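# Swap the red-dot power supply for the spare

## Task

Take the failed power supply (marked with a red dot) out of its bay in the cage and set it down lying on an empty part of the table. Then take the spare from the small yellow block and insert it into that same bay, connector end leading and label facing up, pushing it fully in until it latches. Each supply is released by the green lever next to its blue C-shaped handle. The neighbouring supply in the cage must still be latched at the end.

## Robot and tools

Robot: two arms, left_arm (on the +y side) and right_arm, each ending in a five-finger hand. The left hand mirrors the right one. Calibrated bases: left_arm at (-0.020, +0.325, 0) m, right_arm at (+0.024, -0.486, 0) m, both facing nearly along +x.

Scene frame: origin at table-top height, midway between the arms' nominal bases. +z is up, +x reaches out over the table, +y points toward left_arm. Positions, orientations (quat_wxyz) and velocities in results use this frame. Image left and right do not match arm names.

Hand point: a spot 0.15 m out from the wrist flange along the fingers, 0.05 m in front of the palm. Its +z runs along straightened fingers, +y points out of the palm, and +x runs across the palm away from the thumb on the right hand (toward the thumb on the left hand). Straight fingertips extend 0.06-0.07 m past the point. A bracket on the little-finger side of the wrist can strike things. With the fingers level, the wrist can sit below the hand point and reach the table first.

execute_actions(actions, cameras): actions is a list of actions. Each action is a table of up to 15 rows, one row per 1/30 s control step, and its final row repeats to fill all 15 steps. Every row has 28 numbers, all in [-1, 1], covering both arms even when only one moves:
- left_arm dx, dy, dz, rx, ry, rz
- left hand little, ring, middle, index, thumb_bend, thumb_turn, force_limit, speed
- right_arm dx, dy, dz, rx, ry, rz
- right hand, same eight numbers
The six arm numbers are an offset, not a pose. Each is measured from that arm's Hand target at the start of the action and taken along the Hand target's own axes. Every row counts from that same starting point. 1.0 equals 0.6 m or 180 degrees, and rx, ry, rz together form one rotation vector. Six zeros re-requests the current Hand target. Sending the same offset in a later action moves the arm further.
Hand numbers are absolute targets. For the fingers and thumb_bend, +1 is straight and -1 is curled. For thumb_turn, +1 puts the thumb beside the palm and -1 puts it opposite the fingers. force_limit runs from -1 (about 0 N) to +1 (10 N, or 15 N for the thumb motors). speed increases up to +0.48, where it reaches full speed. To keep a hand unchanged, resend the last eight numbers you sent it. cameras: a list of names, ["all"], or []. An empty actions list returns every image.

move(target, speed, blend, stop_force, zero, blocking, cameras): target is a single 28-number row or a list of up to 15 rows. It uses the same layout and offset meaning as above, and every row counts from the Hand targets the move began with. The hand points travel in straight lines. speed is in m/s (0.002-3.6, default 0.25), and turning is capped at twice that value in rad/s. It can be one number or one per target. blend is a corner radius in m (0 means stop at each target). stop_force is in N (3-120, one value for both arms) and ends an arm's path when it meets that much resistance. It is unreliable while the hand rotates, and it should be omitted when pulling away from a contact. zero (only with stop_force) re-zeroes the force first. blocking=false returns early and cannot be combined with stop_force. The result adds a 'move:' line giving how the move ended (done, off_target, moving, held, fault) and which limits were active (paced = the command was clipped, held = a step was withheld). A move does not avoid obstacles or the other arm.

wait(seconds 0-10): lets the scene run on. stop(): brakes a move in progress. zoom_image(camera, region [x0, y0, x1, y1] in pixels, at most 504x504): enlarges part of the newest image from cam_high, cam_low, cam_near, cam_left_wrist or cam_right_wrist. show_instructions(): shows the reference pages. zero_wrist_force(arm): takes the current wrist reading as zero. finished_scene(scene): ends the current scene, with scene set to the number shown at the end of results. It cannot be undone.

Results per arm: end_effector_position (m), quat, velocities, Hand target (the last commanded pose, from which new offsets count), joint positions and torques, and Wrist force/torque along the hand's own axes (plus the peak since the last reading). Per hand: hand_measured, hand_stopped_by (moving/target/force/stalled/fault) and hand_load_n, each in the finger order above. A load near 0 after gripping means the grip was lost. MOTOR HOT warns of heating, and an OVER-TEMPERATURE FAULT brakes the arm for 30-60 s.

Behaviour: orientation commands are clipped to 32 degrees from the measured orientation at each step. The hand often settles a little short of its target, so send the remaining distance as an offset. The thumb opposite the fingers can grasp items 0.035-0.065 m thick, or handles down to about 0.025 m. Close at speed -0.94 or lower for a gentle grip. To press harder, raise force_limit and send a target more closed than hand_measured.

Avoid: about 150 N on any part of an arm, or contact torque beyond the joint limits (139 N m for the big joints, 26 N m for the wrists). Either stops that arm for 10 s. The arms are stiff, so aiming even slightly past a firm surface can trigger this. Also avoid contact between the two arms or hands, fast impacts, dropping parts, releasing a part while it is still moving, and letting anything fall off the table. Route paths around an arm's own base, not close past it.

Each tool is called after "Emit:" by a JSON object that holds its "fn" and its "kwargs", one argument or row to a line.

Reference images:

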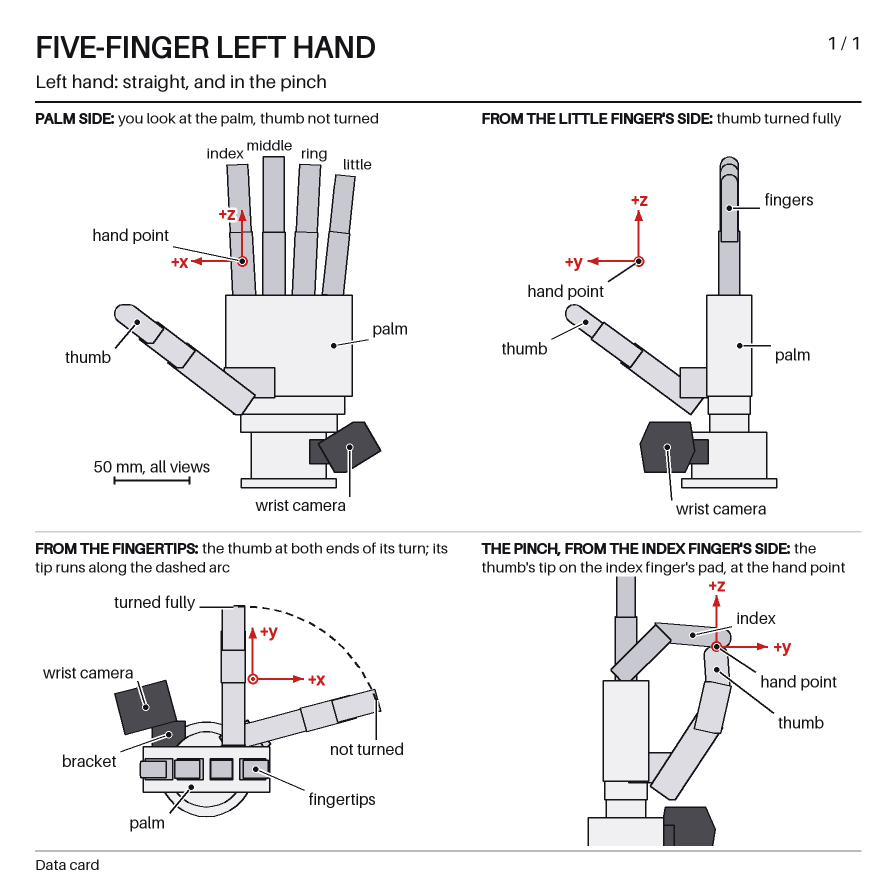

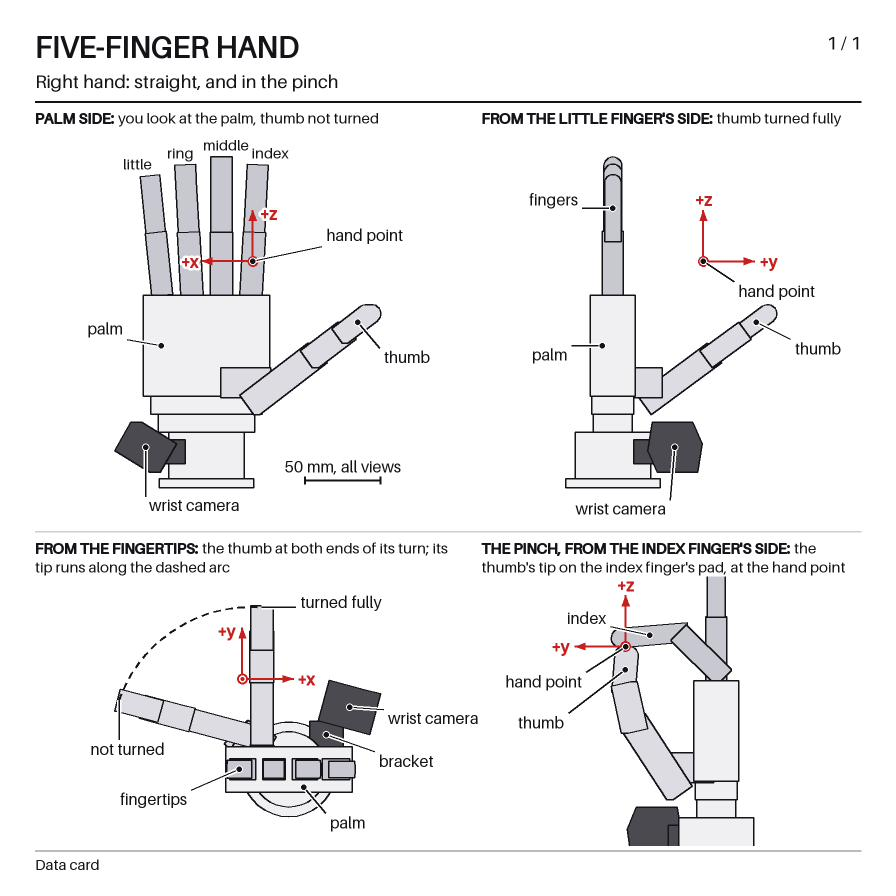

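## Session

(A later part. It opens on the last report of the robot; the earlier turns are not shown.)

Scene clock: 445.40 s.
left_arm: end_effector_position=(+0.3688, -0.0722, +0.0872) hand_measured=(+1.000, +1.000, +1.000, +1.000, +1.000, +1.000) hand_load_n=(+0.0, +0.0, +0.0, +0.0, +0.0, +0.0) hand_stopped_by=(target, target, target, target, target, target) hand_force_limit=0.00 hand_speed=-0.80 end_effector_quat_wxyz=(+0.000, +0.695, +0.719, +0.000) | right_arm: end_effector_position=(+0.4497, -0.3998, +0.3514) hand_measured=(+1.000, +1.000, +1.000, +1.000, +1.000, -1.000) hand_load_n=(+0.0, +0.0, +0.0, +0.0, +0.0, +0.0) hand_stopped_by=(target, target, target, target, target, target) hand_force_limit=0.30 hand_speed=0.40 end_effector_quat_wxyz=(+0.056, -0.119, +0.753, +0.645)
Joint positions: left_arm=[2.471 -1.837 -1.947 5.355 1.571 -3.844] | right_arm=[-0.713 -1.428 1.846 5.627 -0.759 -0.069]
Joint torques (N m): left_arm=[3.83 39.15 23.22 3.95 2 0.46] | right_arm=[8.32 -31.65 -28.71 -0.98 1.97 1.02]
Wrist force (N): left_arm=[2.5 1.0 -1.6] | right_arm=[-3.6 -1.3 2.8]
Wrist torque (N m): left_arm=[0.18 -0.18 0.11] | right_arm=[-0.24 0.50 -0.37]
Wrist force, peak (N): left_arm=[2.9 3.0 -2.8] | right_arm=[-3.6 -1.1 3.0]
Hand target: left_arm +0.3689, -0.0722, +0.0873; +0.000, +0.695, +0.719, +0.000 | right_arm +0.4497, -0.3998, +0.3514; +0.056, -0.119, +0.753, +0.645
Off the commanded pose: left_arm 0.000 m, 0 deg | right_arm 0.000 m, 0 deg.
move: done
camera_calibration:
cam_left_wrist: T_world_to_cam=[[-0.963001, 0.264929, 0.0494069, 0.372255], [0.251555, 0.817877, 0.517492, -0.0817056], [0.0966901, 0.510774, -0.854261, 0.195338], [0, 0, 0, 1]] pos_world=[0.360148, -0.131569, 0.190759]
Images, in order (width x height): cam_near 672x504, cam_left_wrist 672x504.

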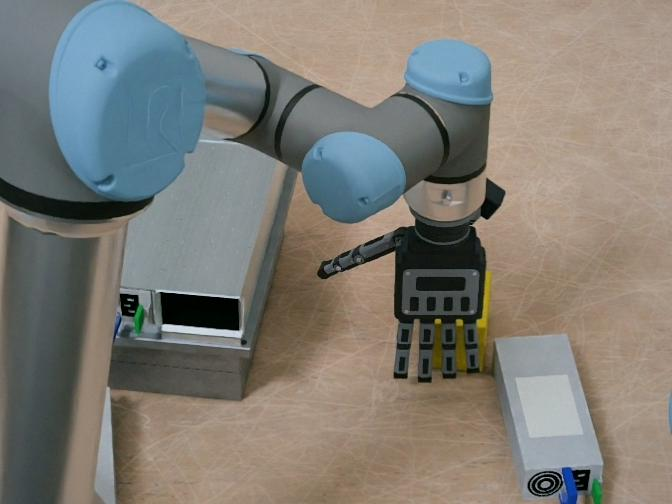

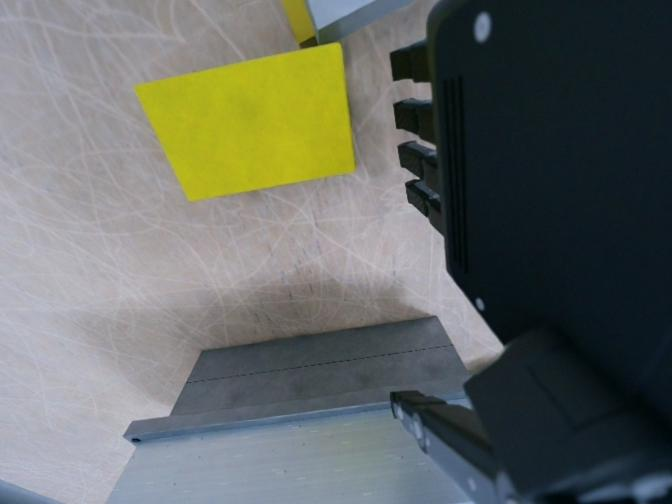

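Emit:
{"fn": "move", "kwargs": {
  "target": [
    [0,0.1917,0,0,0,0,1,1,1,1,1,1,0,-0.8, 0,0,0,0,0,0,1,1,1,1,1,-1,0.3,0.4]
  ],
  "speed": 0.08,
  "stop_force": 25,
  "cameras": ["cam_near"]
}}

Scene clock: 447.33 s.
left_arm: end_effector_position=(+0.3954, -0.0712, +0.0873) hand_measured=(+1.000, +1.000, +1.000, +1.000, +1.000, +1.000) hand_load_n=(+1.5, +0.0, +0.0, +0.0, +0.0, +0.0) hand_stopped_by=(target, target, target, target, target, target) hand_force_limit=0.00 hand_speed=-0.80 end_effector_quat_wxyz=(+0.000, +0.695, +0.719, +0.000) | right_arm: end_effector_position=(+0.4497, -0.3998, +0.3514) hand_measured=(+1.000, +1.000, +1.000, +1.000, +1.000, -1.000) hand_load_n=(+0.0, +0.0, +0.0, +0.0, +0.0, +0.0) hand_stopped_by=(target, target, target, target, target, target) hand_force_limit=0.30 hand_speed=0.40 end_effector_quat_wxyz=(+0.056, -0.119, +0.753, +0.645)
Joint positions: left_arm=[2.502 -1.87 -1.902 5.343 1.571 -3.812] | right_arm=[-0.713 -1.428 1.846 5.627 -0.759 -0.069]
Joint torques (N m): left_arm=[5.92 25.14 37.4 3.53 -1.43 0.91] | right_arm=[7.91 -31.43 -28.84 -1.17 1.91 1.37]
Wrist force (N): left_arm=[6.4 -11.5 3.0] | right_arm=[-3.5 -1.4 2.6]
Wrist torque (N m): left_arm=[0.17 0.41 1.12] | right_arm=[-0.24 0.49 -0.37]
Wrist force, peak (N): left_arm=[7.2 -74.7 -33.5] | right_arm=[-3.5 -1.4 3.1]
Hand target: left_arm +0.3954, -0.0713, +0.0873; +0.000, +0.695, +0.719, +0.000 (not the last commanded pose) | right_arm +0.4497, -0.3998, +0.3514; +0.056, -0.119, +0.753, +0.645
Off the commanded pose: left_arm 0.088 m, 0 deg | right_arm 0.000 m, 0 deg.
move: contact (left_arm)
Images, in order (width x height): cam_near 672x504.

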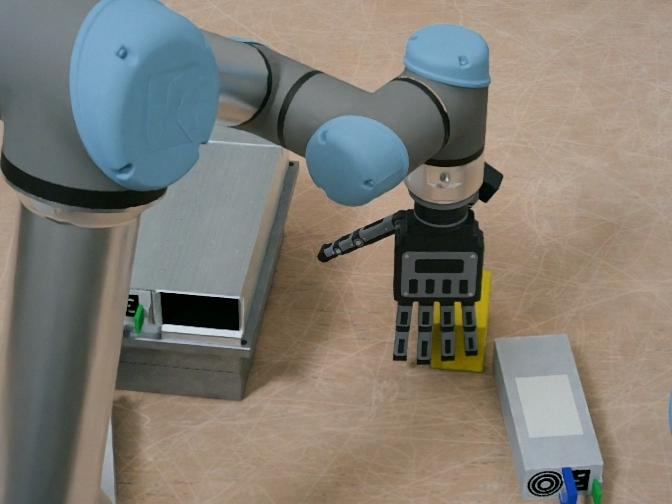

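Emit:
{"fn": "move", "kwargs": {
  "target": [
    [0,-0.03,0,0,0,0,1,1,1,1,1,1,0,-0.8, 0,0,0,0,0,0,1,1,1,1,1,-1,0.3,0.4],
    [0,-0.03,-0.188,0,0,0,1,1,1,1,1,1,0,-0.8, 0,0,0,0,0,0,1,1,1,1,1,-1,0.3,0.4]
  ],
  "speed": [0.08,0.3],
  "cameras": ["cam_near"]
}}

Emit:
{"fn": "zoom_image", "kwargs": {
  "camera": "cam_near",
  "region": [470, 320, 630, 504]
}}

Scene clock: 449.33 s.
left_arm: end_effector_position=(+0.3773, -0.0719, +0.2000) hand_measured=(+1.000, +1.000, +1.000, +1.000, +1.000, +1.000) hand_load_n=(+0.0, +0.0, +0.0, +0.0, +0.0, +0.0) hand_stopped_by=(target, target, target, target, target, target) hand_force_limit=0.00 hand_speed=-0.80 end_effector_quat_wxyz=(+0.000, +0.695, +0.719, +0.000) | right_arm: end_effector_position=(+0.4497, -0.3998, +0.3514) hand_measured=(+1.000, +1.000, +1.000, +1.000, +1.000, -1.000) hand_load_n=(+0.5, +0.0, +0.0, -0.5, +0.0, +0.0) hand_stopped_by=(target, target, target, target, target, target) hand_force_limit=0.30 hand_speed=0.40 end_effector_quat_wxyz=(+0.056, -0.119, +0.753, +0.645)
Joint positions: left_arm=[2.481 -1.717 -1.771 5.059 1.571 -3.833] | right_arm=[-0.713 -1.428 1.846 5.627 -0.759 -0.069]
Joint torques (N m): left_arm=[8.77 30.86 31.53 -0.15 -2.17 1] | right_arm=[7.02 -31.53 -28.63 -0.85 2.08 0.98]
Wrist force (N): left_arm=[2.0 1.0 -1.7] | right_arm=[-3.2 -1.4 2.9]
Wrist torque (N m): left_arm=[0.17 -0.10 0.06] | right_arm=[-0.25 0.44 -0.35]
Wrist force, peak (N): left_arm=[6.7 -11.8 2.8] | right_arm=[-3.6 -1.3 2.8]
Hand target: left_arm +0.3773, -0.0719, +0.2001; +0.000, +0.695, +0.719, +0.000 | right_arm +0.4497, -0.3998, +0.3514; +0.056, -0.119, +0.753, +0.645
Off the commanded pose: left_arm 0.000 m, 0 deg | right_arm 0.000 m, 0 deg.
move: done
Images, in order (width x height): cam_near 672x504.

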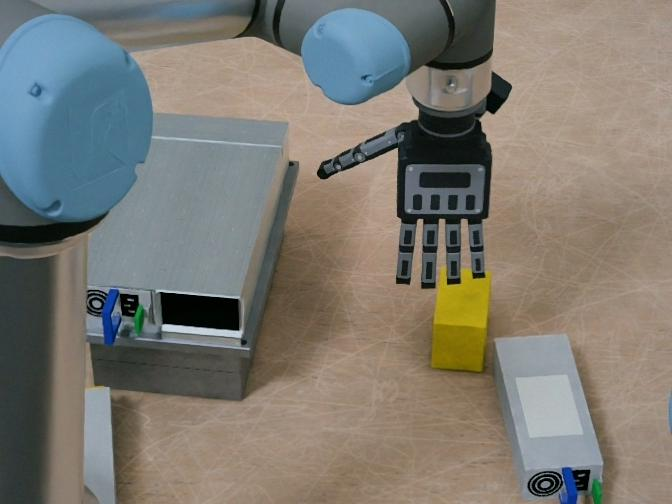

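Scaled by 2.739 from the camera's 672x504 image, which has a finer 960x720 frame.

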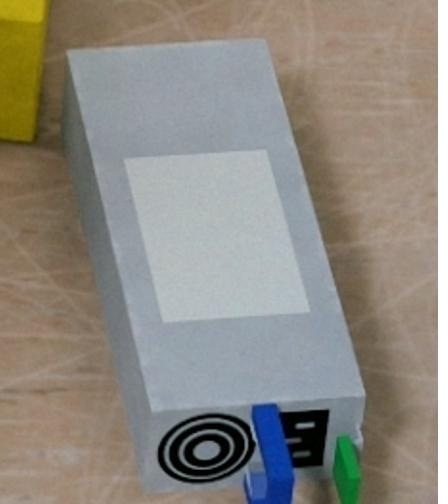

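Emit:
{"fn": "move", "kwargs": {
  "target": [
    [-0.2142,-0.1487,0,0,0,0.474,1,1,1,1,1,1,0,-0.8, 0,0,0,0,0,0,1,1,1,1,1,-1,0.3,0.4],
    [-0.2142,-0.1487,0.188,0,0,0.474,1,1,1,1,1,1,0,-0.8, 0,0,0,0,0,0,1,1,1,1,1,-1,0.3,0.4],
    [-0.2142,-0.24,0.188,0,0,0.474,1,1,1,1,1,1,0,-0.8, 0,0,0,0,0,0,1,1,1,1,1,-1,0.3,0.4]
  ],
  "speed": [0.5,0.2,0.06],
  "cameras": ["cam_near","cam_left_wrist"]
}}

Scene clock: 455.47 s.
left_arm: end_effector_position=(+0.2378, -0.2053, +0.0873) hand_measured=(+1.000, +1.000, +1.000, +1.000, +1.000, +1.000) hand_load_n=(+0.0, +0.0, +0.0, +0.0, +0.0, +0.0) hand_stopped_by=(target, target, target, target, target, target) hand_force_limit=0.00 hand_speed=-0.80 end_effector_quat_wxyz=(+0.000, +0.998, +0.058, +0.000) end_effector_velocity=(+0.002, +0.000, +0.000) end_effector_angular_velocity=(+0.000, +0.000, -0.002) | right_arm: end_effector_position=(+0.4497, -0.3998, +0.3514) hand_measured=(+1.000, +1.000, +1.000, +1.000, +1.000, -1.000) hand_load_n=(+0.0, +0.0, +0.0, +0.0, +0.0, +0.0) hand_stopped_by=(target, target, target, target, target, target) hand_force_limit=0.30 hand_speed=0.40 end_effector_quat_wxyz=(+0.056, -0.119, +0.753, +0.645)
Joint positions: left_arm=[2.261 -1.796 -2.002 5.369 1.571 -2.564] | right_arm=[-0.713 -1.428 1.846 5.627 -0.759 -0.069]
Joint velocities: left_arm=[0.002 -0.002 0.003 0 0 0.005] | right_arm=[within noise]
Joint torques (N m): left_arm=[8.29 18.04 29.15 2.7 1.6 1.24] | right_arm=[6.17 -31.51 -28.31 -0.83 1.74 1.22]
Wrist force (N): left_arm=[2.1 0.8 -1.6] | right_arm=[-3.3 -1.3 3.0]
Wrist torque (N m): left_arm=[0.15 -0.09 0.02] | right_arm=[-0.27 0.45 -0.36]
Wrist force, peak (N): left_arm=[1.8 0.8 -3.2] | right_arm=[-3.7 -1.5 2.9]
Hand target: left_arm +0.2379, -0.2053, +0.0872; +0.000, +0.998, +0.058, +0.000 | right_arm +0.4497, -0.3998, +0.3514; +0.056, -0.119, +0.753, +0.645
Off the commanded pose: left_arm 0.000 m, 0 deg | right_arm 0.000 m, 0 deg.
move: done
camera_calibration:
cam_left_wrist: T_world_to_cam=[[0.185416, 0.981418, 0.0493933, 0.155171], [0.835402, -0.183898, 0.517962, -0.284549], [0.51742, -0.0547753, -0.853977, 0.0598831], [0, 0, 0, 1]] pos_world=[0.177957, -0.201336, 0.19086]
Images, in order (width x height): cam_near 672x504, cam_left_wrist 672x504.

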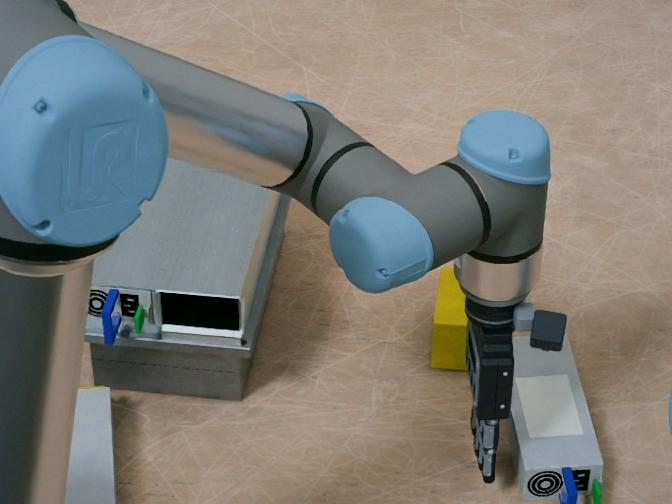

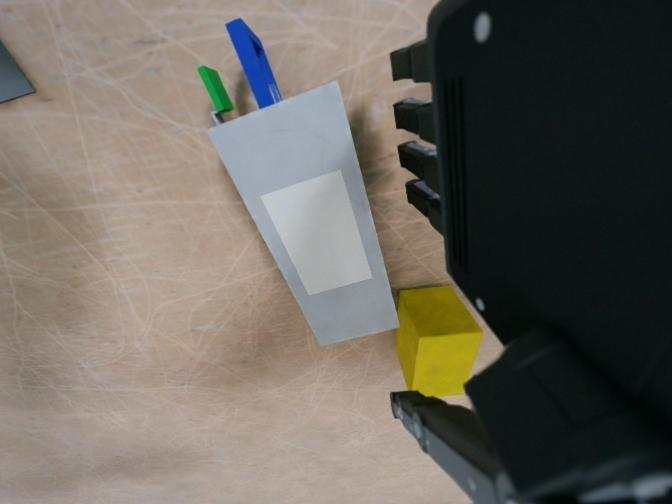

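Emit:
{"fn": "move", "kwargs": {
  "target": [
    [0.085,0,0,0,0,0,1,1,1,1,1,1,0,-0.8, 0,0,0,0,0,0,1,1,1,1,1,-1,0.3,0.4],
    [0.085,0.093,0,0,0,0,1,1,1,1,1,1,0,-0.8, 0,0,0,0,0,0,1,1,1,1,1,-1,0.3,0.4],
    [0.085,0.05,0,0,0,0,1,1,1,1,1,1,0,-0.8, 0,0,0,0,0,0,1,1,1,1,1,-1,0.3,0.4],
    [0.02,0.05,-0.188,0,0,0,1,1,1,1,1,1,0,-0.8, 0,0,0,0,0,0,1,1,1,1,1,-1,0.3,0.4]
  ],
  "speed": [0.15,0.06,0.1,0.3],
  "cameras": ["cam_near","cam_left_wrist"]
}}

Scene clock: 459.40 s.
left_arm: end_effector_position=(+0.2533, -0.2337, +0.1999) hand_measured=(+1.000, +1.000, +1.000, +1.000, +1.000, +1.000) hand_load_n=(+0.0, +0.0, +0.0, +0.0, +0.0, +0.0) hand_stopped_by=(target, target, target, target, target, target) hand_force_limit=0.00 hand_speed=-0.80 end_effector_quat_wxyz=(+0.000, +0.998, +0.058, +0.000) | right_arm: end_effector_position=(+0.4497, -0.3998, +0.3514) hand_measured=(+1.000, +1.000, +1.000, +1.000, +1.000, -1.000) hand_load_n=(+0.0, +0.0, +0.0, +0.0, +0.0, +0.0) hand_stopped_by=(target, target, target, target, target, target) hand_force_limit=0.30 hand_speed=0.40 end_effector_quat_wxyz=(+0.056, -0.119, +0.753, +0.645)
Joint positions: left_arm=[2.249 -1.735 -1.749 5.055 1.571 -2.576] | right_arm=[-0.713 -1.428 1.846 5.627 -0.759 -0.069]
Joint torques (N m): left_arm=[4.05 34.77 26.44 -0.54 2.06 0.29] | right_arm=[7.21 -30.02 -29.63 -0.97 1.89 0.96]
Wrist force (N): left_arm=[1.5 0.9 -1.6] | right_arm=[-3.4 -1.0 2.6]
Wrist torque (N m): left_arm=[0.14 -0.01 -0.04] | right_arm=[-0.20 0.46 -0.35]
Wrist force, peak (N): left_arm=[2.4 -2.9 -3.2] | right_arm=[-3.6 -1.3 2.9]
Hand target: left_arm +0.2533, -0.2337, +0.2000; +0.000, +0.998, +0.058, +0.000 | right_arm +0.4497, -0.3998, +0.3514; +0.056, -0.119, +0.753, +0.645
Off the commanded pose: left_arm 0.000 m, 0 deg | right_arm 0.000 m, 0 deg.
move: done
camera_calibration:
cam_left_wrist: T_world_to_cam=[[0.185469, 0.981402, 0.0495118, 0.174676], [0.835461, -0.184013, 0.517826, -0.360975], [0.517306, -0.0546754, -0.854052, 0.146579], [0, 0, 0, 1]] pos_world=[0.193357, -0.229837, 0.303459]
Images, in order (width x height): cam_near 672x504, cam_left_wrist 672x504.

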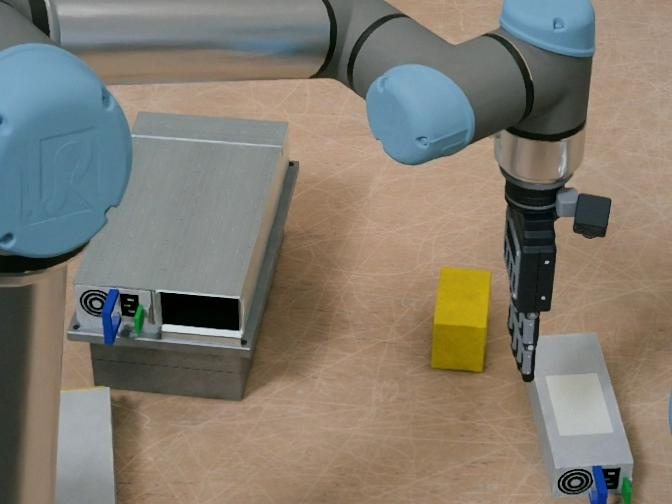

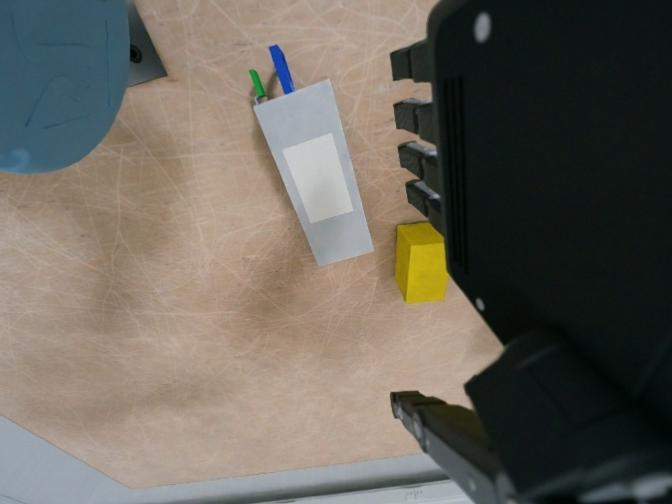

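Emit:
{"fn": "move", "kwargs": {
  "target": [
    [-0.1555,-0.0113,0,0,0,-0.5,1,1,1,1,1,1,0,-0.8, 0,0,0,0,0,0,1,1,1,1,1,-1,0.3,0.4],
    [-0.1555,-0.0113,0.188,0,0,-0.5,1,1,1,1,1,1,0,-0.8, 0,0,0,0,0,0,1,1,1,1,1,-1,0.3,0.4]
  ],
  "speed": [0.5,0.2]
}}

Emit:
{"fn": "move", "kwargs": {
  "target": [
    [0,0.13,0,0,0,0,1,1,1,1,1,1,0,-0.8, 0,0,0,0,0,0,1,1,1,1,1,-1,0.3,0.4]
  ],
  "speed": 0.06,
  "stop_force": 20,
  "cameras": ["cam_near","cam_left_wrist"]
}}

Scene clock: 462.80 s.
left_arm: end_effector_position=(+0.1858, -0.2366, +0.1999) hand_measured=(+1.000, +1.000, +1.000, +1.000, +1.000, +1.000) hand_load_n=(+0.0, +0.0, +0.0, +0.0, +0.0, +0.0) hand_stopped_by=(target, target, target, target, target, target) hand_force_limit=0.00 hand_speed=-0.80 end_effector_quat_wxyz=(+0.000, +0.814, +0.581, -0.001) | right_arm: end_effector_position=(+0.4497, -0.3998, +0.3514) hand_measured=(+1.000, +1.000, +1.000, +1.000, +1.000, -1.000) hand_load_n=(+0.0, +0.0, +0.0, +0.0, +0.0, +0.0) hand_stopped_by=(target, target, target, target, target, target) hand_force_limit=0.30 hand_speed=0.40 end_effector_quat_wxyz=(+0.056, -0.119, +0.753, +0.645)
Joint positions: left_arm=[2.036 -1.81 -1.656 5.039 1.57 -3.913] | right_arm=[-0.713 -1.428 1.846 5.627 -0.759 -0.069]
Joint torques (N m): left_arm=[8.6 49.18 13.21 4.83 0.25 -0.96] | right_arm=[5.73 -32.01 -29.47 -0.69 2.16 1.19]
Wrist force (N): left_arm=[1.8 0.6 -1.6] | right_arm=[-3.4 -1.4 2.8]
Wrist torque (N m): left_arm=[0.12 -0.05 -0.02] | right_arm=[-0.24 0.47 -0.36]
Wrist force, peak (N): left_arm=[2.6 0.6 -1.6] | right_arm=[-3.6 -1.2 3.0]
Hand target: left_arm +0.1858, -0.2366, +0.1999; +0.000, +0.814, +0.581, -0.001 (not the last commanded pose) | right_arm +0.4497, -0.3998, +0.3514; +0.056, -0.119, +0.753, +0.645
Off the commanded pose: left_arm 0.116 m, 26 deg | right_arm 0.000 m, 0 deg.
move: held (left_arm; a check stopped the path); path passed 0 of 2 targets; limits=held
pose unreachable (left arm): on one or more control steps of this call, first in action 0 (counted from 0), this arm could not follow its commanded pose, so it was not sent that pose on those steps. It may still have moved: this result reports where it is.
cause: moving toward the commanded pose would bring a part of the arm too close to another arm (a part of this arm just beyond joint 6 (wrist 3) and a part of the right arm just beyond its joint 2 (shoulder lift), where that arm would come to rest).

Scene clock: 465.13 s.
left_arm: end_effector_position=(+0.2596, -0.2619, +0.1999) hand_measured=(+1.000, +1.000, +1.000, +1.000, +1.000, +1.000) hand_load_n=(+0.0, +0.0, +0.0, +0.0, +0.0, +0.0) hand_stopped_by=(target, target, target, target, target, target) hand_force_limit=0.00 hand_speed=-0.80 end_effector_quat_wxyz=(+0.000, +0.814, +0.581, -0.001) | right_arm: end_effector_position=(+0.4497, -0.3998, +0.3514) hand_measured=(+1.000, +1.000, +1.000, +1.000, +1.000, -1.000) hand_load_n=(+0.0, +0.5, +0.0, +0.0, +0.0, +0.0) hand_stopped_by=(target, target, target, target, target, target) hand_force_limit=0.30 hand_speed=0.40 end_effector_quat_wxyz=(+0.056, -0.119, +0.753, +0.645)
Joint positions: left_arm=[2.123 -1.915 -1.518 5.004 1.569 -3.826] | right_arm=[-0.713 -1.428 1.846 5.627 -0.759 -0.069]
Joint torques (N m): left_arm=[-5.22 55.01 12.7 5.04 -1.59 -0.57] | right_arm=[6.33 -32.2 -27.64 -1.01 1.85 1.38]
Wrist force (N): left_arm=[2.0 1.1 -1.8] | right_arm=[-3.2 -1.0 2.6]
Wrist torque (N m): left_arm=[0.19 -0.07 0.03] | right_arm=[-0.20 0.44 -0.34]
Wrist force, peak (N): left_arm=[2.1 1.4 -2.2] | right_arm=[-3.4 -1.4 3.1]
Hand target: left_arm +0.2596, -0.2619, +0.1999; +0.000, +0.814, +0.581, -0.001 | right_arm +0.4497, -0.3998, +0.3514; +0.056, -0.119, +0.753, +0.645
Off the commanded pose: left_arm 0.000 m, 0 deg | right_arm 0.000 m, 0 deg.
move: done
camera_calibration:
cam_left_wrist: T_world_to_cam=[[-0.804843, 0.591456, 0.0490599, 0.356259], [0.527481, 0.674995, 0.515892, -0.0662056], [0.272013, 0.441091, -0.855247, 0.335554], [0, 0, 0, 1]] pos_world=[0.23038, -0.314033, 0.303658]
Images, in order (width x height): cam_near 672x504, cam_left_wrist 672x504.

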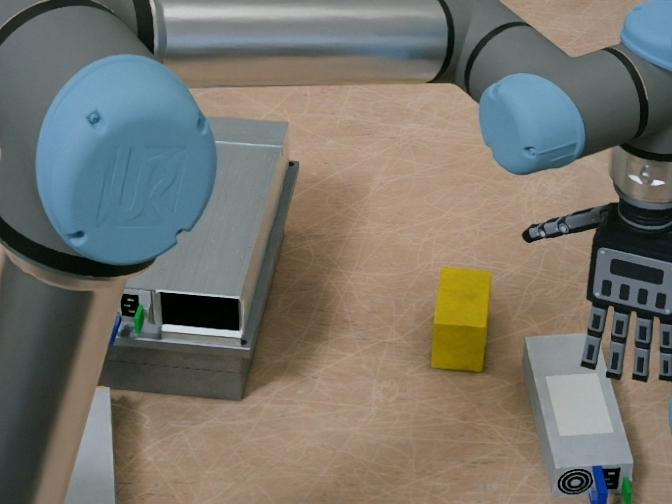

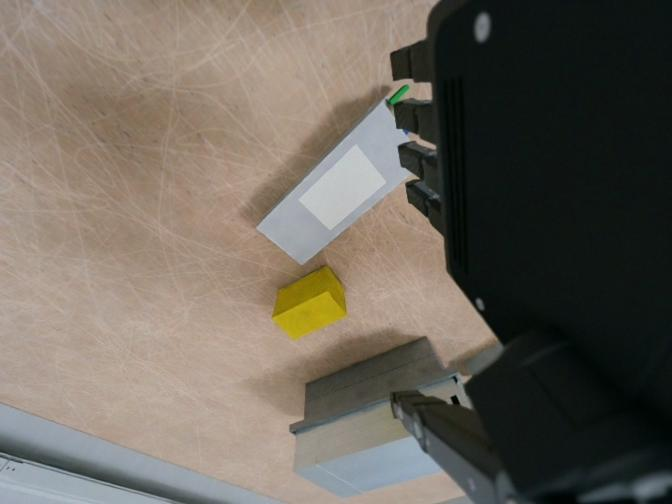

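Emit:
{"fn": "move", "kwargs": {
  "target": [
    [0,0,0,0,0,0,1,1,1,1,1,1,0,-0.8, 0.206,-0.016,-0.398,0,0,0,1,1,1,1,1,-1,0.3,0.4]
  ],
  "speed": 0.35
}}

Emit:
{"fn": "move", "kwargs": {
  "target": [
    [-0.016,-0.1703,0,0,0,-0.143,1,1,1,1,1,1,0,-0.8, 0,0,0,0,0,0,1,1,1,1,1,-1,0.3,0.4],
    [-0.016,-0.1703,0.188,0,0,-0.143,1,1,1,1,1,1,0,-0.8, 0,0,0,0,0,0,1,1,1,1,1,-1,0.3,0.4]
  ],
  "speed": [0.3,0.2],
  "cameras": ["cam_near","cam_left_wrist"]
}}

Scene clock: 467.57 s.
left_arm: end_effector_position=(+0.2596, -0.2619, +0.1999) hand_measured=(+1.000, +1.000, +1.000, +1.000, +1.000, +1.000) hand_load_n=(+0.0, +0.0, +0.0, +0.0, +0.0, +0.0) hand_stopped_by=(target, target, target, target, target, target) hand_force_limit=0.00 hand_speed=-0.80 end_effector_quat_wxyz=(+0.000, +0.814, +0.581, -0.001) | right_arm: end_effector_position=(+0.3497, -0.6494, +0.3514) hand_measured=(+1.000, +1.000, +1.000, +1.000, +1.000, -1.000) hand_load_n=(+0.0, +0.0, +0.0, +0.0, +0.0, +0.0) hand_stopped_by=(target, target, target, target, target, target) hand_force_limit=0.30 hand_speed=0.40 end_effector_quat_wxyz=(+0.056, -0.119, +0.753, +0.645)
Joint positions: left_arm=[2.123 -1.915 -1.518 5.004 1.569 -3.826] | right_arm=[-1.199 -1.249 1.616 5.745 -1.236 -0.186]
Joint torques (N m): left_arm=[-5.55 54.85 13.09 4.84 -0.26 1.02] | right_arm=[-9.33 -24.04 -19.74 -0.24 -0.88 1.77]
Wrist force (N): left_arm=[2.1 1.1 -1.7] | right_arm=[-3.3 -1.1 3.1]
Wrist torque (N m): left_arm=[0.19 -0.09 0.04] | right_arm=[-0.23 0.48 -0.43]
Wrist force, peak (N): left_arm=[2.1 1.1 -2.2] | right_arm=[-4.5 -1.3 4.6]
Hand target: left_arm +0.2596, -0.2619, +0.1999; +0.000, +0.814, +0.581, -0.001 | right_arm +0.3497, -0.6495, +0.3514; +0.056, -0.119, +0.753, +0.645
Off the commanded pose: left_arm 0.000 m, 0 deg | right_arm 0.000 m, 0 deg.
move: done

Scene clock: 469.63 s.
left_arm: end_effector_position=(+0.1598, -0.2380, +0.0872) hand_measured=(+1.000, +1.000, +1.000, +1.000, +1.000, +1.000) hand_load_n=(+0.0, +0.0, +0.0, +0.0, +0.0, +0.0) hand_stopped_by=(target, target, target, target, target, target) hand_force_limit=0.00 hand_speed=-0.80 end_effector_quat_wxyz=(+0.000, +0.664, +0.748, -0.001) | right_arm: end_effector_position=(+0.3497, -0.6495, +0.3514) hand_measured=(+1.000, +1.000, +1.000, +1.000, +1.000, -1.000) hand_load_n=(+0.0, +0.0, +0.0, +0.0, +0.0, +0.0) hand_stopped_by=(target, target, target, target, target, target) hand_force_limit=0.30 hand_speed=0.40 end_effector_quat_wxyz=(+0.056, -0.119, +0.753, +0.645)
Joint positions: left_arm=[1.991 -1.983 -1.737 5.292 1.569 -4.408] | right_arm=[-1.2 -1.249 1.616 5.745 -1.236 -0.186]
Joint torques (N m): left_arm=[-4.9 45.76 20.28 4.47 -0.12 -1.22] | right_arm=[-10.71 -20.87 -30.71 1.03 -1.09 1.43]
Wrist force (N): left_arm=[1.8 1.1 -1.7] | right_arm=[-3.4 -1.4 3.3]
Wrist torque (N m): left_arm=[0.21 -0.06 0.02] | right_arm=[-0.28 0.50 -0.45]
Wrist force, peak (N): left_arm=[1.7 1.0 -3.9] | right_arm=[-3.6 -1.2 3.5]
Hand target: left_arm +0.1598, -0.2380, +0.0872; +0.000, +0.664, +0.748, -0.001 | right_arm +0.3497, -0.6495, +0.3514; +0.056, -0.119, +0.753, +0.645
Off the commanded pose: left_arm 0.000 m, 0 deg | right_arm 0.000 m, 0 deg.
move: done
camera_calibration:
cam_left_wrist: T_world_to_cam=[[-0.981786, 0.183269, 0.0500807, 0.198301], [0.182547, 0.836911, 0.516001, 0.122185], [0.0526539, 0.515745, -0.855123, 0.308531], [0, 0, 0, 1]] pos_world=[0.156139, -0.297723, 0.190853]
Images, in order (width x height): cam_near 672x504, cam_left_wrist 672x504.

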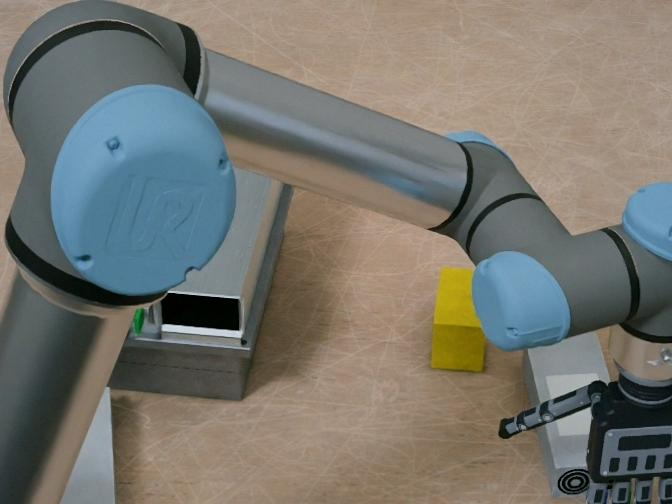

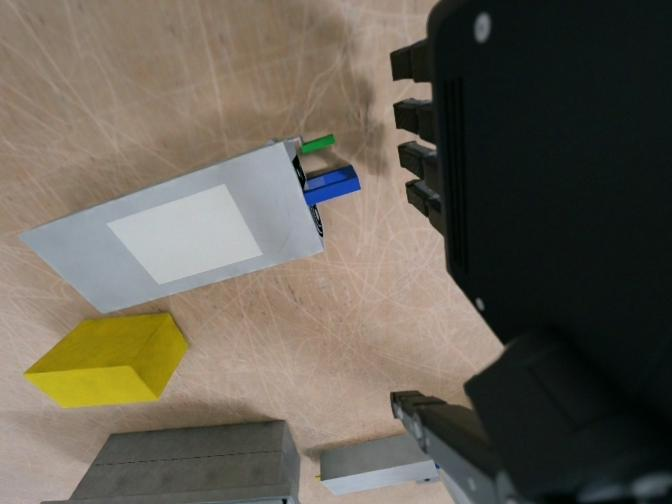

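Emit:
{"fn": "move", "kwargs": {
  "target": [
    [0,0.175,0,0,0,0,1,1,1,1,1,1,0,-0.8, 0,0,0,0,0,0,1,1,1,1,1,-1,0.3,0.4]
  ],
  "speed": 0.06,
  "stop_force": 20
}}

Emit:
{"fn": "move", "kwargs": {
  "target": [
    [0,-0.05,0,0,0,0,1,1,1,1,1,1,0,-0.8, 0,0,0,0,0,0,1,1,1,1,1,-1,0.3,0.4],
    [0,-0.15,-0.18,0,0,0,1,1,1,1,1,1,0,-0.8, 0,0,0,0,0,0,1,1,1,1,1,-1,0.3,0.4]
  ],
  "speed": 0.2,
  "cameras": ["cam_near","cam_left_wrist","cam_high"]
}}

Scene clock: 473.57 s.
left_arm: end_effector_position=(+0.2641, -0.2256, +0.0871) hand_measured=(+1.000, +1.000, +1.000, +1.000, +1.000, +1.000) hand_load_n=(+0.0, +0.0, +0.0, +0.0, -0.5, +0.0) hand_stopped_by=(target, target, target, target, target, target) hand_force_limit=0.00 hand_speed=-0.80 end_effector_quat_wxyz=(+0.000, +0.664, +0.748, -0.001) | right_arm: end_effector_position=(+0.3497, -0.6495, +0.3514) hand_measured=(+1.000, +1.000, +1.000, +1.000, +1.000, -1.000) hand_load_n=(+0.0, +0.0, +0.0, +0.0, +0.0, +0.0) hand_stopped_by=(target, target, target, target, target, target) hand_force_limit=0.30 hand_speed=0.40 end_effector_quat_wxyz=(+0.056, -0.119, +0.753, +0.645)
Joint positions: left_arm=[2.151 -2.019 -1.682 5.273 1.569 -4.247] | right_arm=[-1.2 -1.249 1.616 5.745 -1.236 -0.186]
Joint torques (N m): left_arm=[-5.53 56.92 10.14 4.99 -2.03 1.07] | right_arm=[-10.65 -20.91 -31.58 1 -0.97 1.27]
Wrist force (N): left_arm=[1.7 1.0 -1.7] | right_arm=[-3.1 -1.2 3.3]
Wrist torque (N m): left_arm=[0.19 -0.09 0.02] | right_arm=[-0.26 0.45 -0.43]
Wrist force, peak (N): left_arm=[1.9 -1.3 -4.2] | right_arm=[-3.4 -1.4 3.6]
Hand target: left_arm +0.2641, -0.2256, +0.0871; +0.000, +0.664, +0.748, -0.001 | right_arm +0.3497, -0.6495, +0.3514; +0.056, -0.119, +0.753, +0.645
Off the commanded pose: left_arm 0.000 m, 0 deg | right_arm 0.000 m, 0 deg.
move: done

Scene clock: 475.23 s.
left_arm: end_effector_position=(+0.1748, -0.2361, +0.1952) hand_measured=(+1.000, +1.000, +1.000, +1.000, +1.000, +1.000) hand_load_n=(+0.0, +0.0, +0.0, +0.0, +0.0, +0.0) hand_stopped_by=(target, target, target, target, target, target) hand_force_limit=0.00 hand_speed=-0.80 end_effector_quat_wxyz=(+0.000, +0.664, +0.748, -0.001) | right_arm: end_effector_position=(+0.3497, -0.6495, +0.3514) hand_measured=(+1.000, +1.000, +1.000, +1.000, +1.000, -1.000) hand_load_n=(+0.0, +0.0, +0.0, +0.0, -0.5, +0.0) hand_stopped_by=(target, target, target, target, target, target) hand_force_limit=0.30 hand_speed=0.40 end_effector_quat_wxyz=(+0.056, -0.119, +0.753, +0.645)
Joint positions: left_arm=[2.015 -1.875 -1.585 5.032 1.57 -4.384] | right_arm=[-1.2 -1.249 1.616 5.745 -1.236 -0.186]
Joint torques (N m): left_arm=[0.51 30.41 22.43 0.68 1.55 -0.1] | right_arm=[-11.24 -20.3 -31.27 0.97 -0.85 1.4]
Wrist force (N): left_arm=[1.9 0.7 -2.1] | right_arm=[-3.3 -1.2 3.4]
Wrist torque (N m): left_arm=[0.16 -0.05 -0.03] | right_arm=[-0.27 0.48 -0.44]
Wrist force, peak (N): left_arm=[2.1 -0.2 -3.6] | right_arm=[-3.5 -1.3 3.5]
Hand target: left_arm +0.1748, -0.2361, +0.1952; +0.000, +0.664, +0.748, -0.001 | right_arm +0.3497, -0.6495, +0.3514; +0.056, -0.119, +0.753, +0.645
Off the commanded pose: left_arm 0.000 m, 0 deg | right_arm 0.000 m, 0 deg.
move: done
camera_calibration:
cam_left_wrist: T_world_to_cam=[[-0.981789, 0.183358, 0.0496944, 0.207393], [0.182444, 0.837132, 0.515679, 0.0622221], [0.052953, 0.515354, -0.85534, 0.398962], [0, 0, 0, 1]] pos_world=[0.171138, -0.295722, 0.298855]
Images, in order (width x height): cam_high 672x504, cam_near 672x504, cam_left_wrist 672x504.

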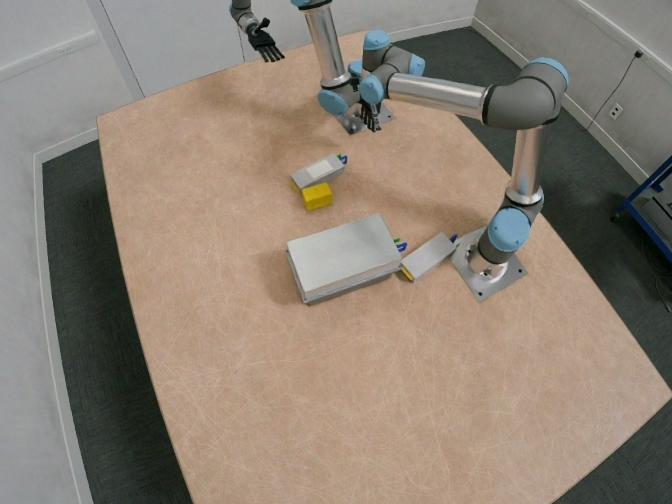

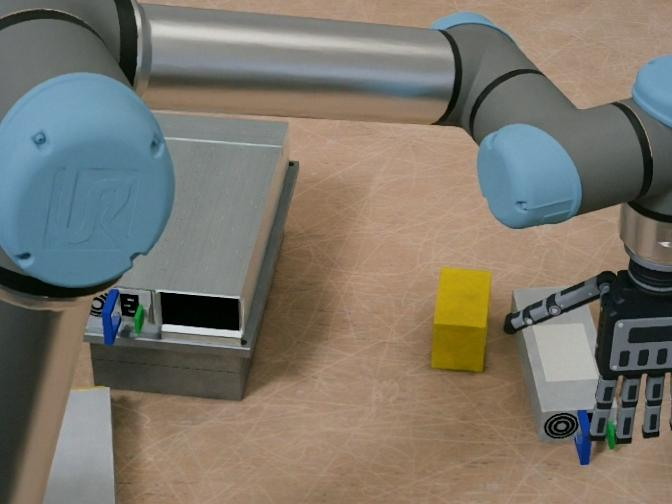

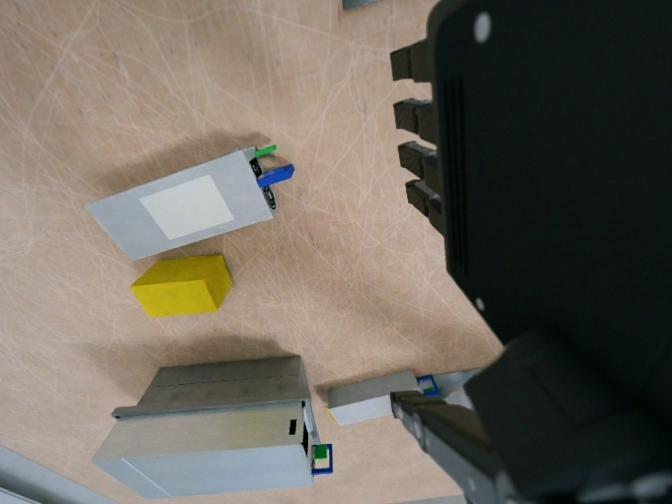

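Emit:
{"fn": "zoom_image", "kwargs": {
  "camera": "cam_near",
  "region": [490, 270, 650, 470]
}}

Emit:
{"fn": "zoom_image", "kwargs": {
  "camera": "cam_left_wrist",
  "region": [80, 130, 310, 270]
}}

Scaled by 2.520 from the camera's 672x504 image, which has a finer 960x720 frame.

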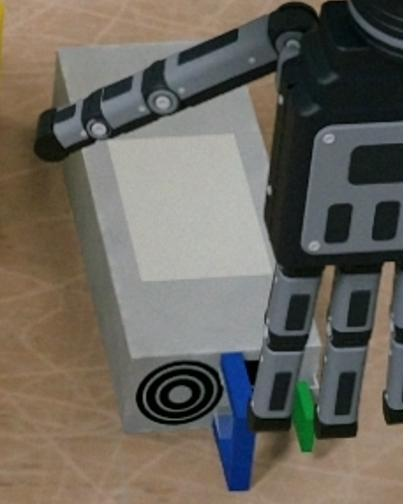

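Scaled by 2.191 from the camera's 672x504 image, which has a finer 960x720 frame.

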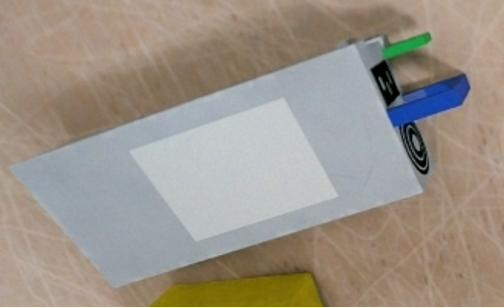

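Emit:
{"fn": "move", "kwargs": {
  "target": [
    [0.052,0.0932,0,0,0,0.5029,-1,-1,-1,-0.3,1,-1,0.3,0.3, 0,0,0,0,0,0,1,1,1,1,1,-1,0.3,0.4]
  ],
  "speed": 0.5,
  "cameras": ["cam_near","cam_left_wrist","cam_low"]
}}

Scene clock: 482.37 s.
left_arm: end_effector_position=(+0.2266, -0.1984, +0.1951) hand_measured=(-1.000, -1.000, -1.000, -0.300, +1.000, -1.000) hand_load_n=(+0.0, +0.0, +0.5, +0.0, +0.0, +0.0) hand_stopped_by=(target, target, target, target, target, target) hand_force_limit=0.30 hand_speed=0.30 end_effector_quat_wxyz=(+0.001, +0.999, +0.055, +0.000) end_effector_velocity=(+0.000, -0.001, +0.000) end_effector_angular_velocity=(-0.001, +0.000, -0.006) | right_arm: end_effector_position=(+0.3497, -0.6495, +0.3514) hand_measured=(+1.000, +1.000, +1.000, +1.000, +1.000, -1.000) hand_load_n=(+0.0, +0.0, +0.0, +0.0, +0.0, +0.0) hand_stopped_by=(target, target, target, target, target, target) hand_force_limit=0.30 hand_speed=0.40 end_effector_quat_wxyz=(+0.056, -0.119, +0.753, +0.645)
Joint positions: left_arm=[2.254 -1.637 -1.873 5.082 1.569 -2.565] | right_arm=[-1.2 -1.249 1.616 5.745 -1.236 -0.186]
Joint velocities: left_arm=[0 -0.001 0.001 0.001 0 0.005] | right_arm=[within noise]
Joint torques (N m): left_arm=[-0.72 14.46 32.79 3.52 0.46 1.24] | right_arm=[-10.3 -22.11 -29.85 0.88 -0.49 0.7]
Wrist force (N): left_arm=[1.6 0.8 -1.6] | right_arm=[-3.4 -1.3 3.3]
Wrist torque (N m): left_arm=[0.17 -0.01 0.02] | right_arm=[-0.27 0.50 -0.45]
Wrist force, peak (N): left_arm=[2.0 1.2 -2.0] | right_arm=[-3.5 -1.5 3.5]
Hand target: left_arm +0.2266, -0.1985, +0.1951; +0.001, +0.999, +0.055, +0.000 | right_arm +0.3497, -0.6495, +0.3514; +0.056, -0.119, +0.753, +0.645
Off the commanded pose: left_arm 0.000 m, 0 deg | right_arm 0.000 m, 0 deg.
move: done
camera_calibration:
cam_left_wrist: T_world_to_cam=[[0.19198, 0.980244, 0.0475944, 0.143957], [0.834847, -0.188615, 0.51716, -0.330332], [0.51592, -0.0595506, -0.854564, 0.157606], [0, 0, 0, 1]] pos_world=[0.166827, -0.194033, 0.298668]
Images, in order (width x height): cam_low 672x504, cam_near 672x504, cam_left_wrist 672x504.

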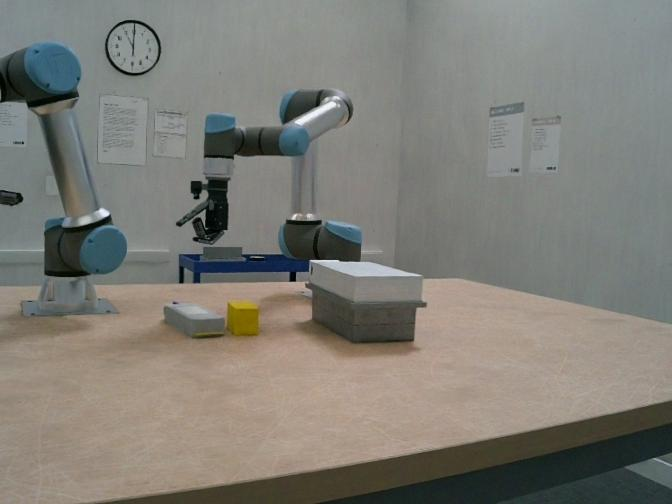

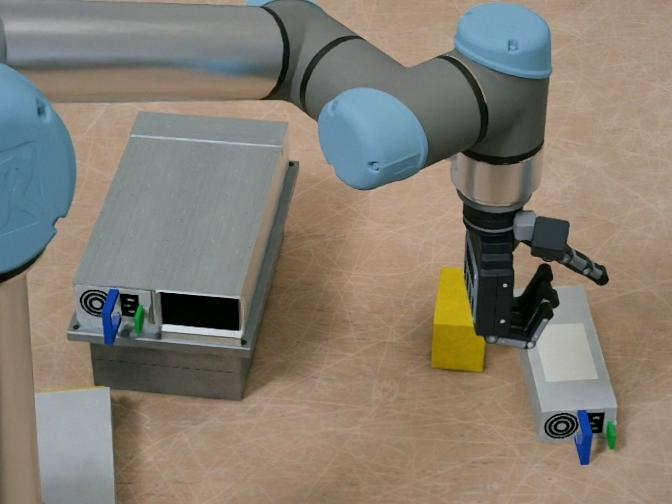

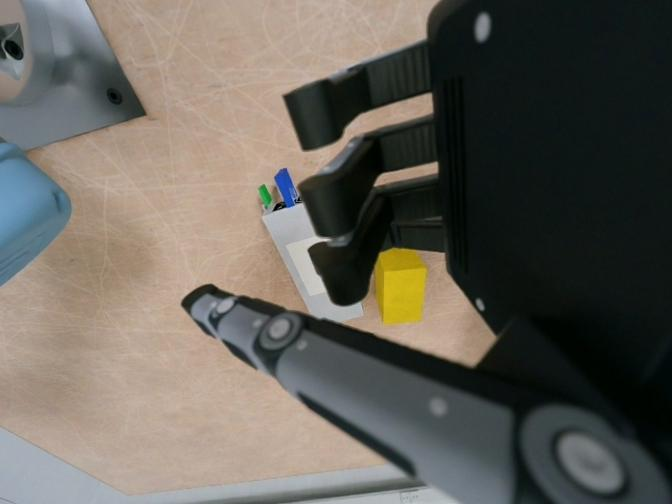

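Emit:
{"fn": "zoom_image", "kwargs": {
  "camera": "cam_near",
  "region": [440, 260, 640, 480]
}}

Emit:
{"fn": "zoom_image", "kwargs": {
  "camera": "cam_near",
  "region": [530, 400, 630, 480]
}}

Scaled by 2.291 from the camera's 672x504 image, which has a finer 960x720 frame.

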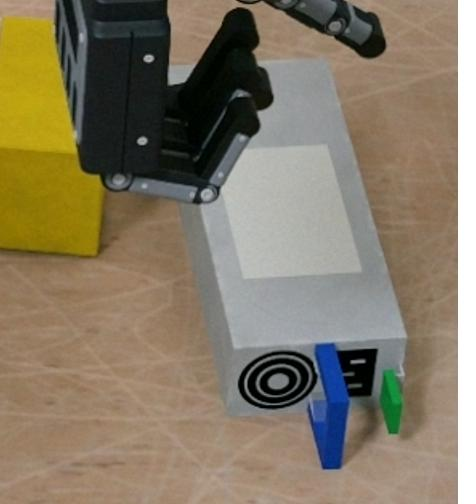

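Scaled by 5.040 from the camera's 672x504 image, which has a finer 960x720 frame.

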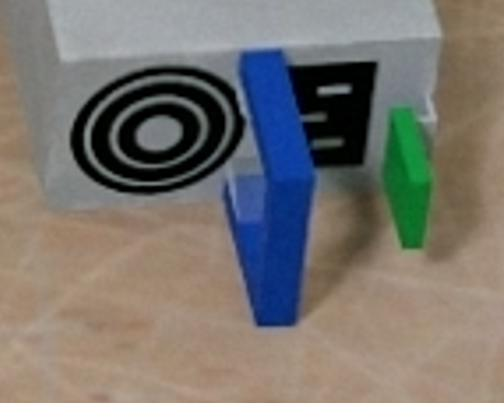

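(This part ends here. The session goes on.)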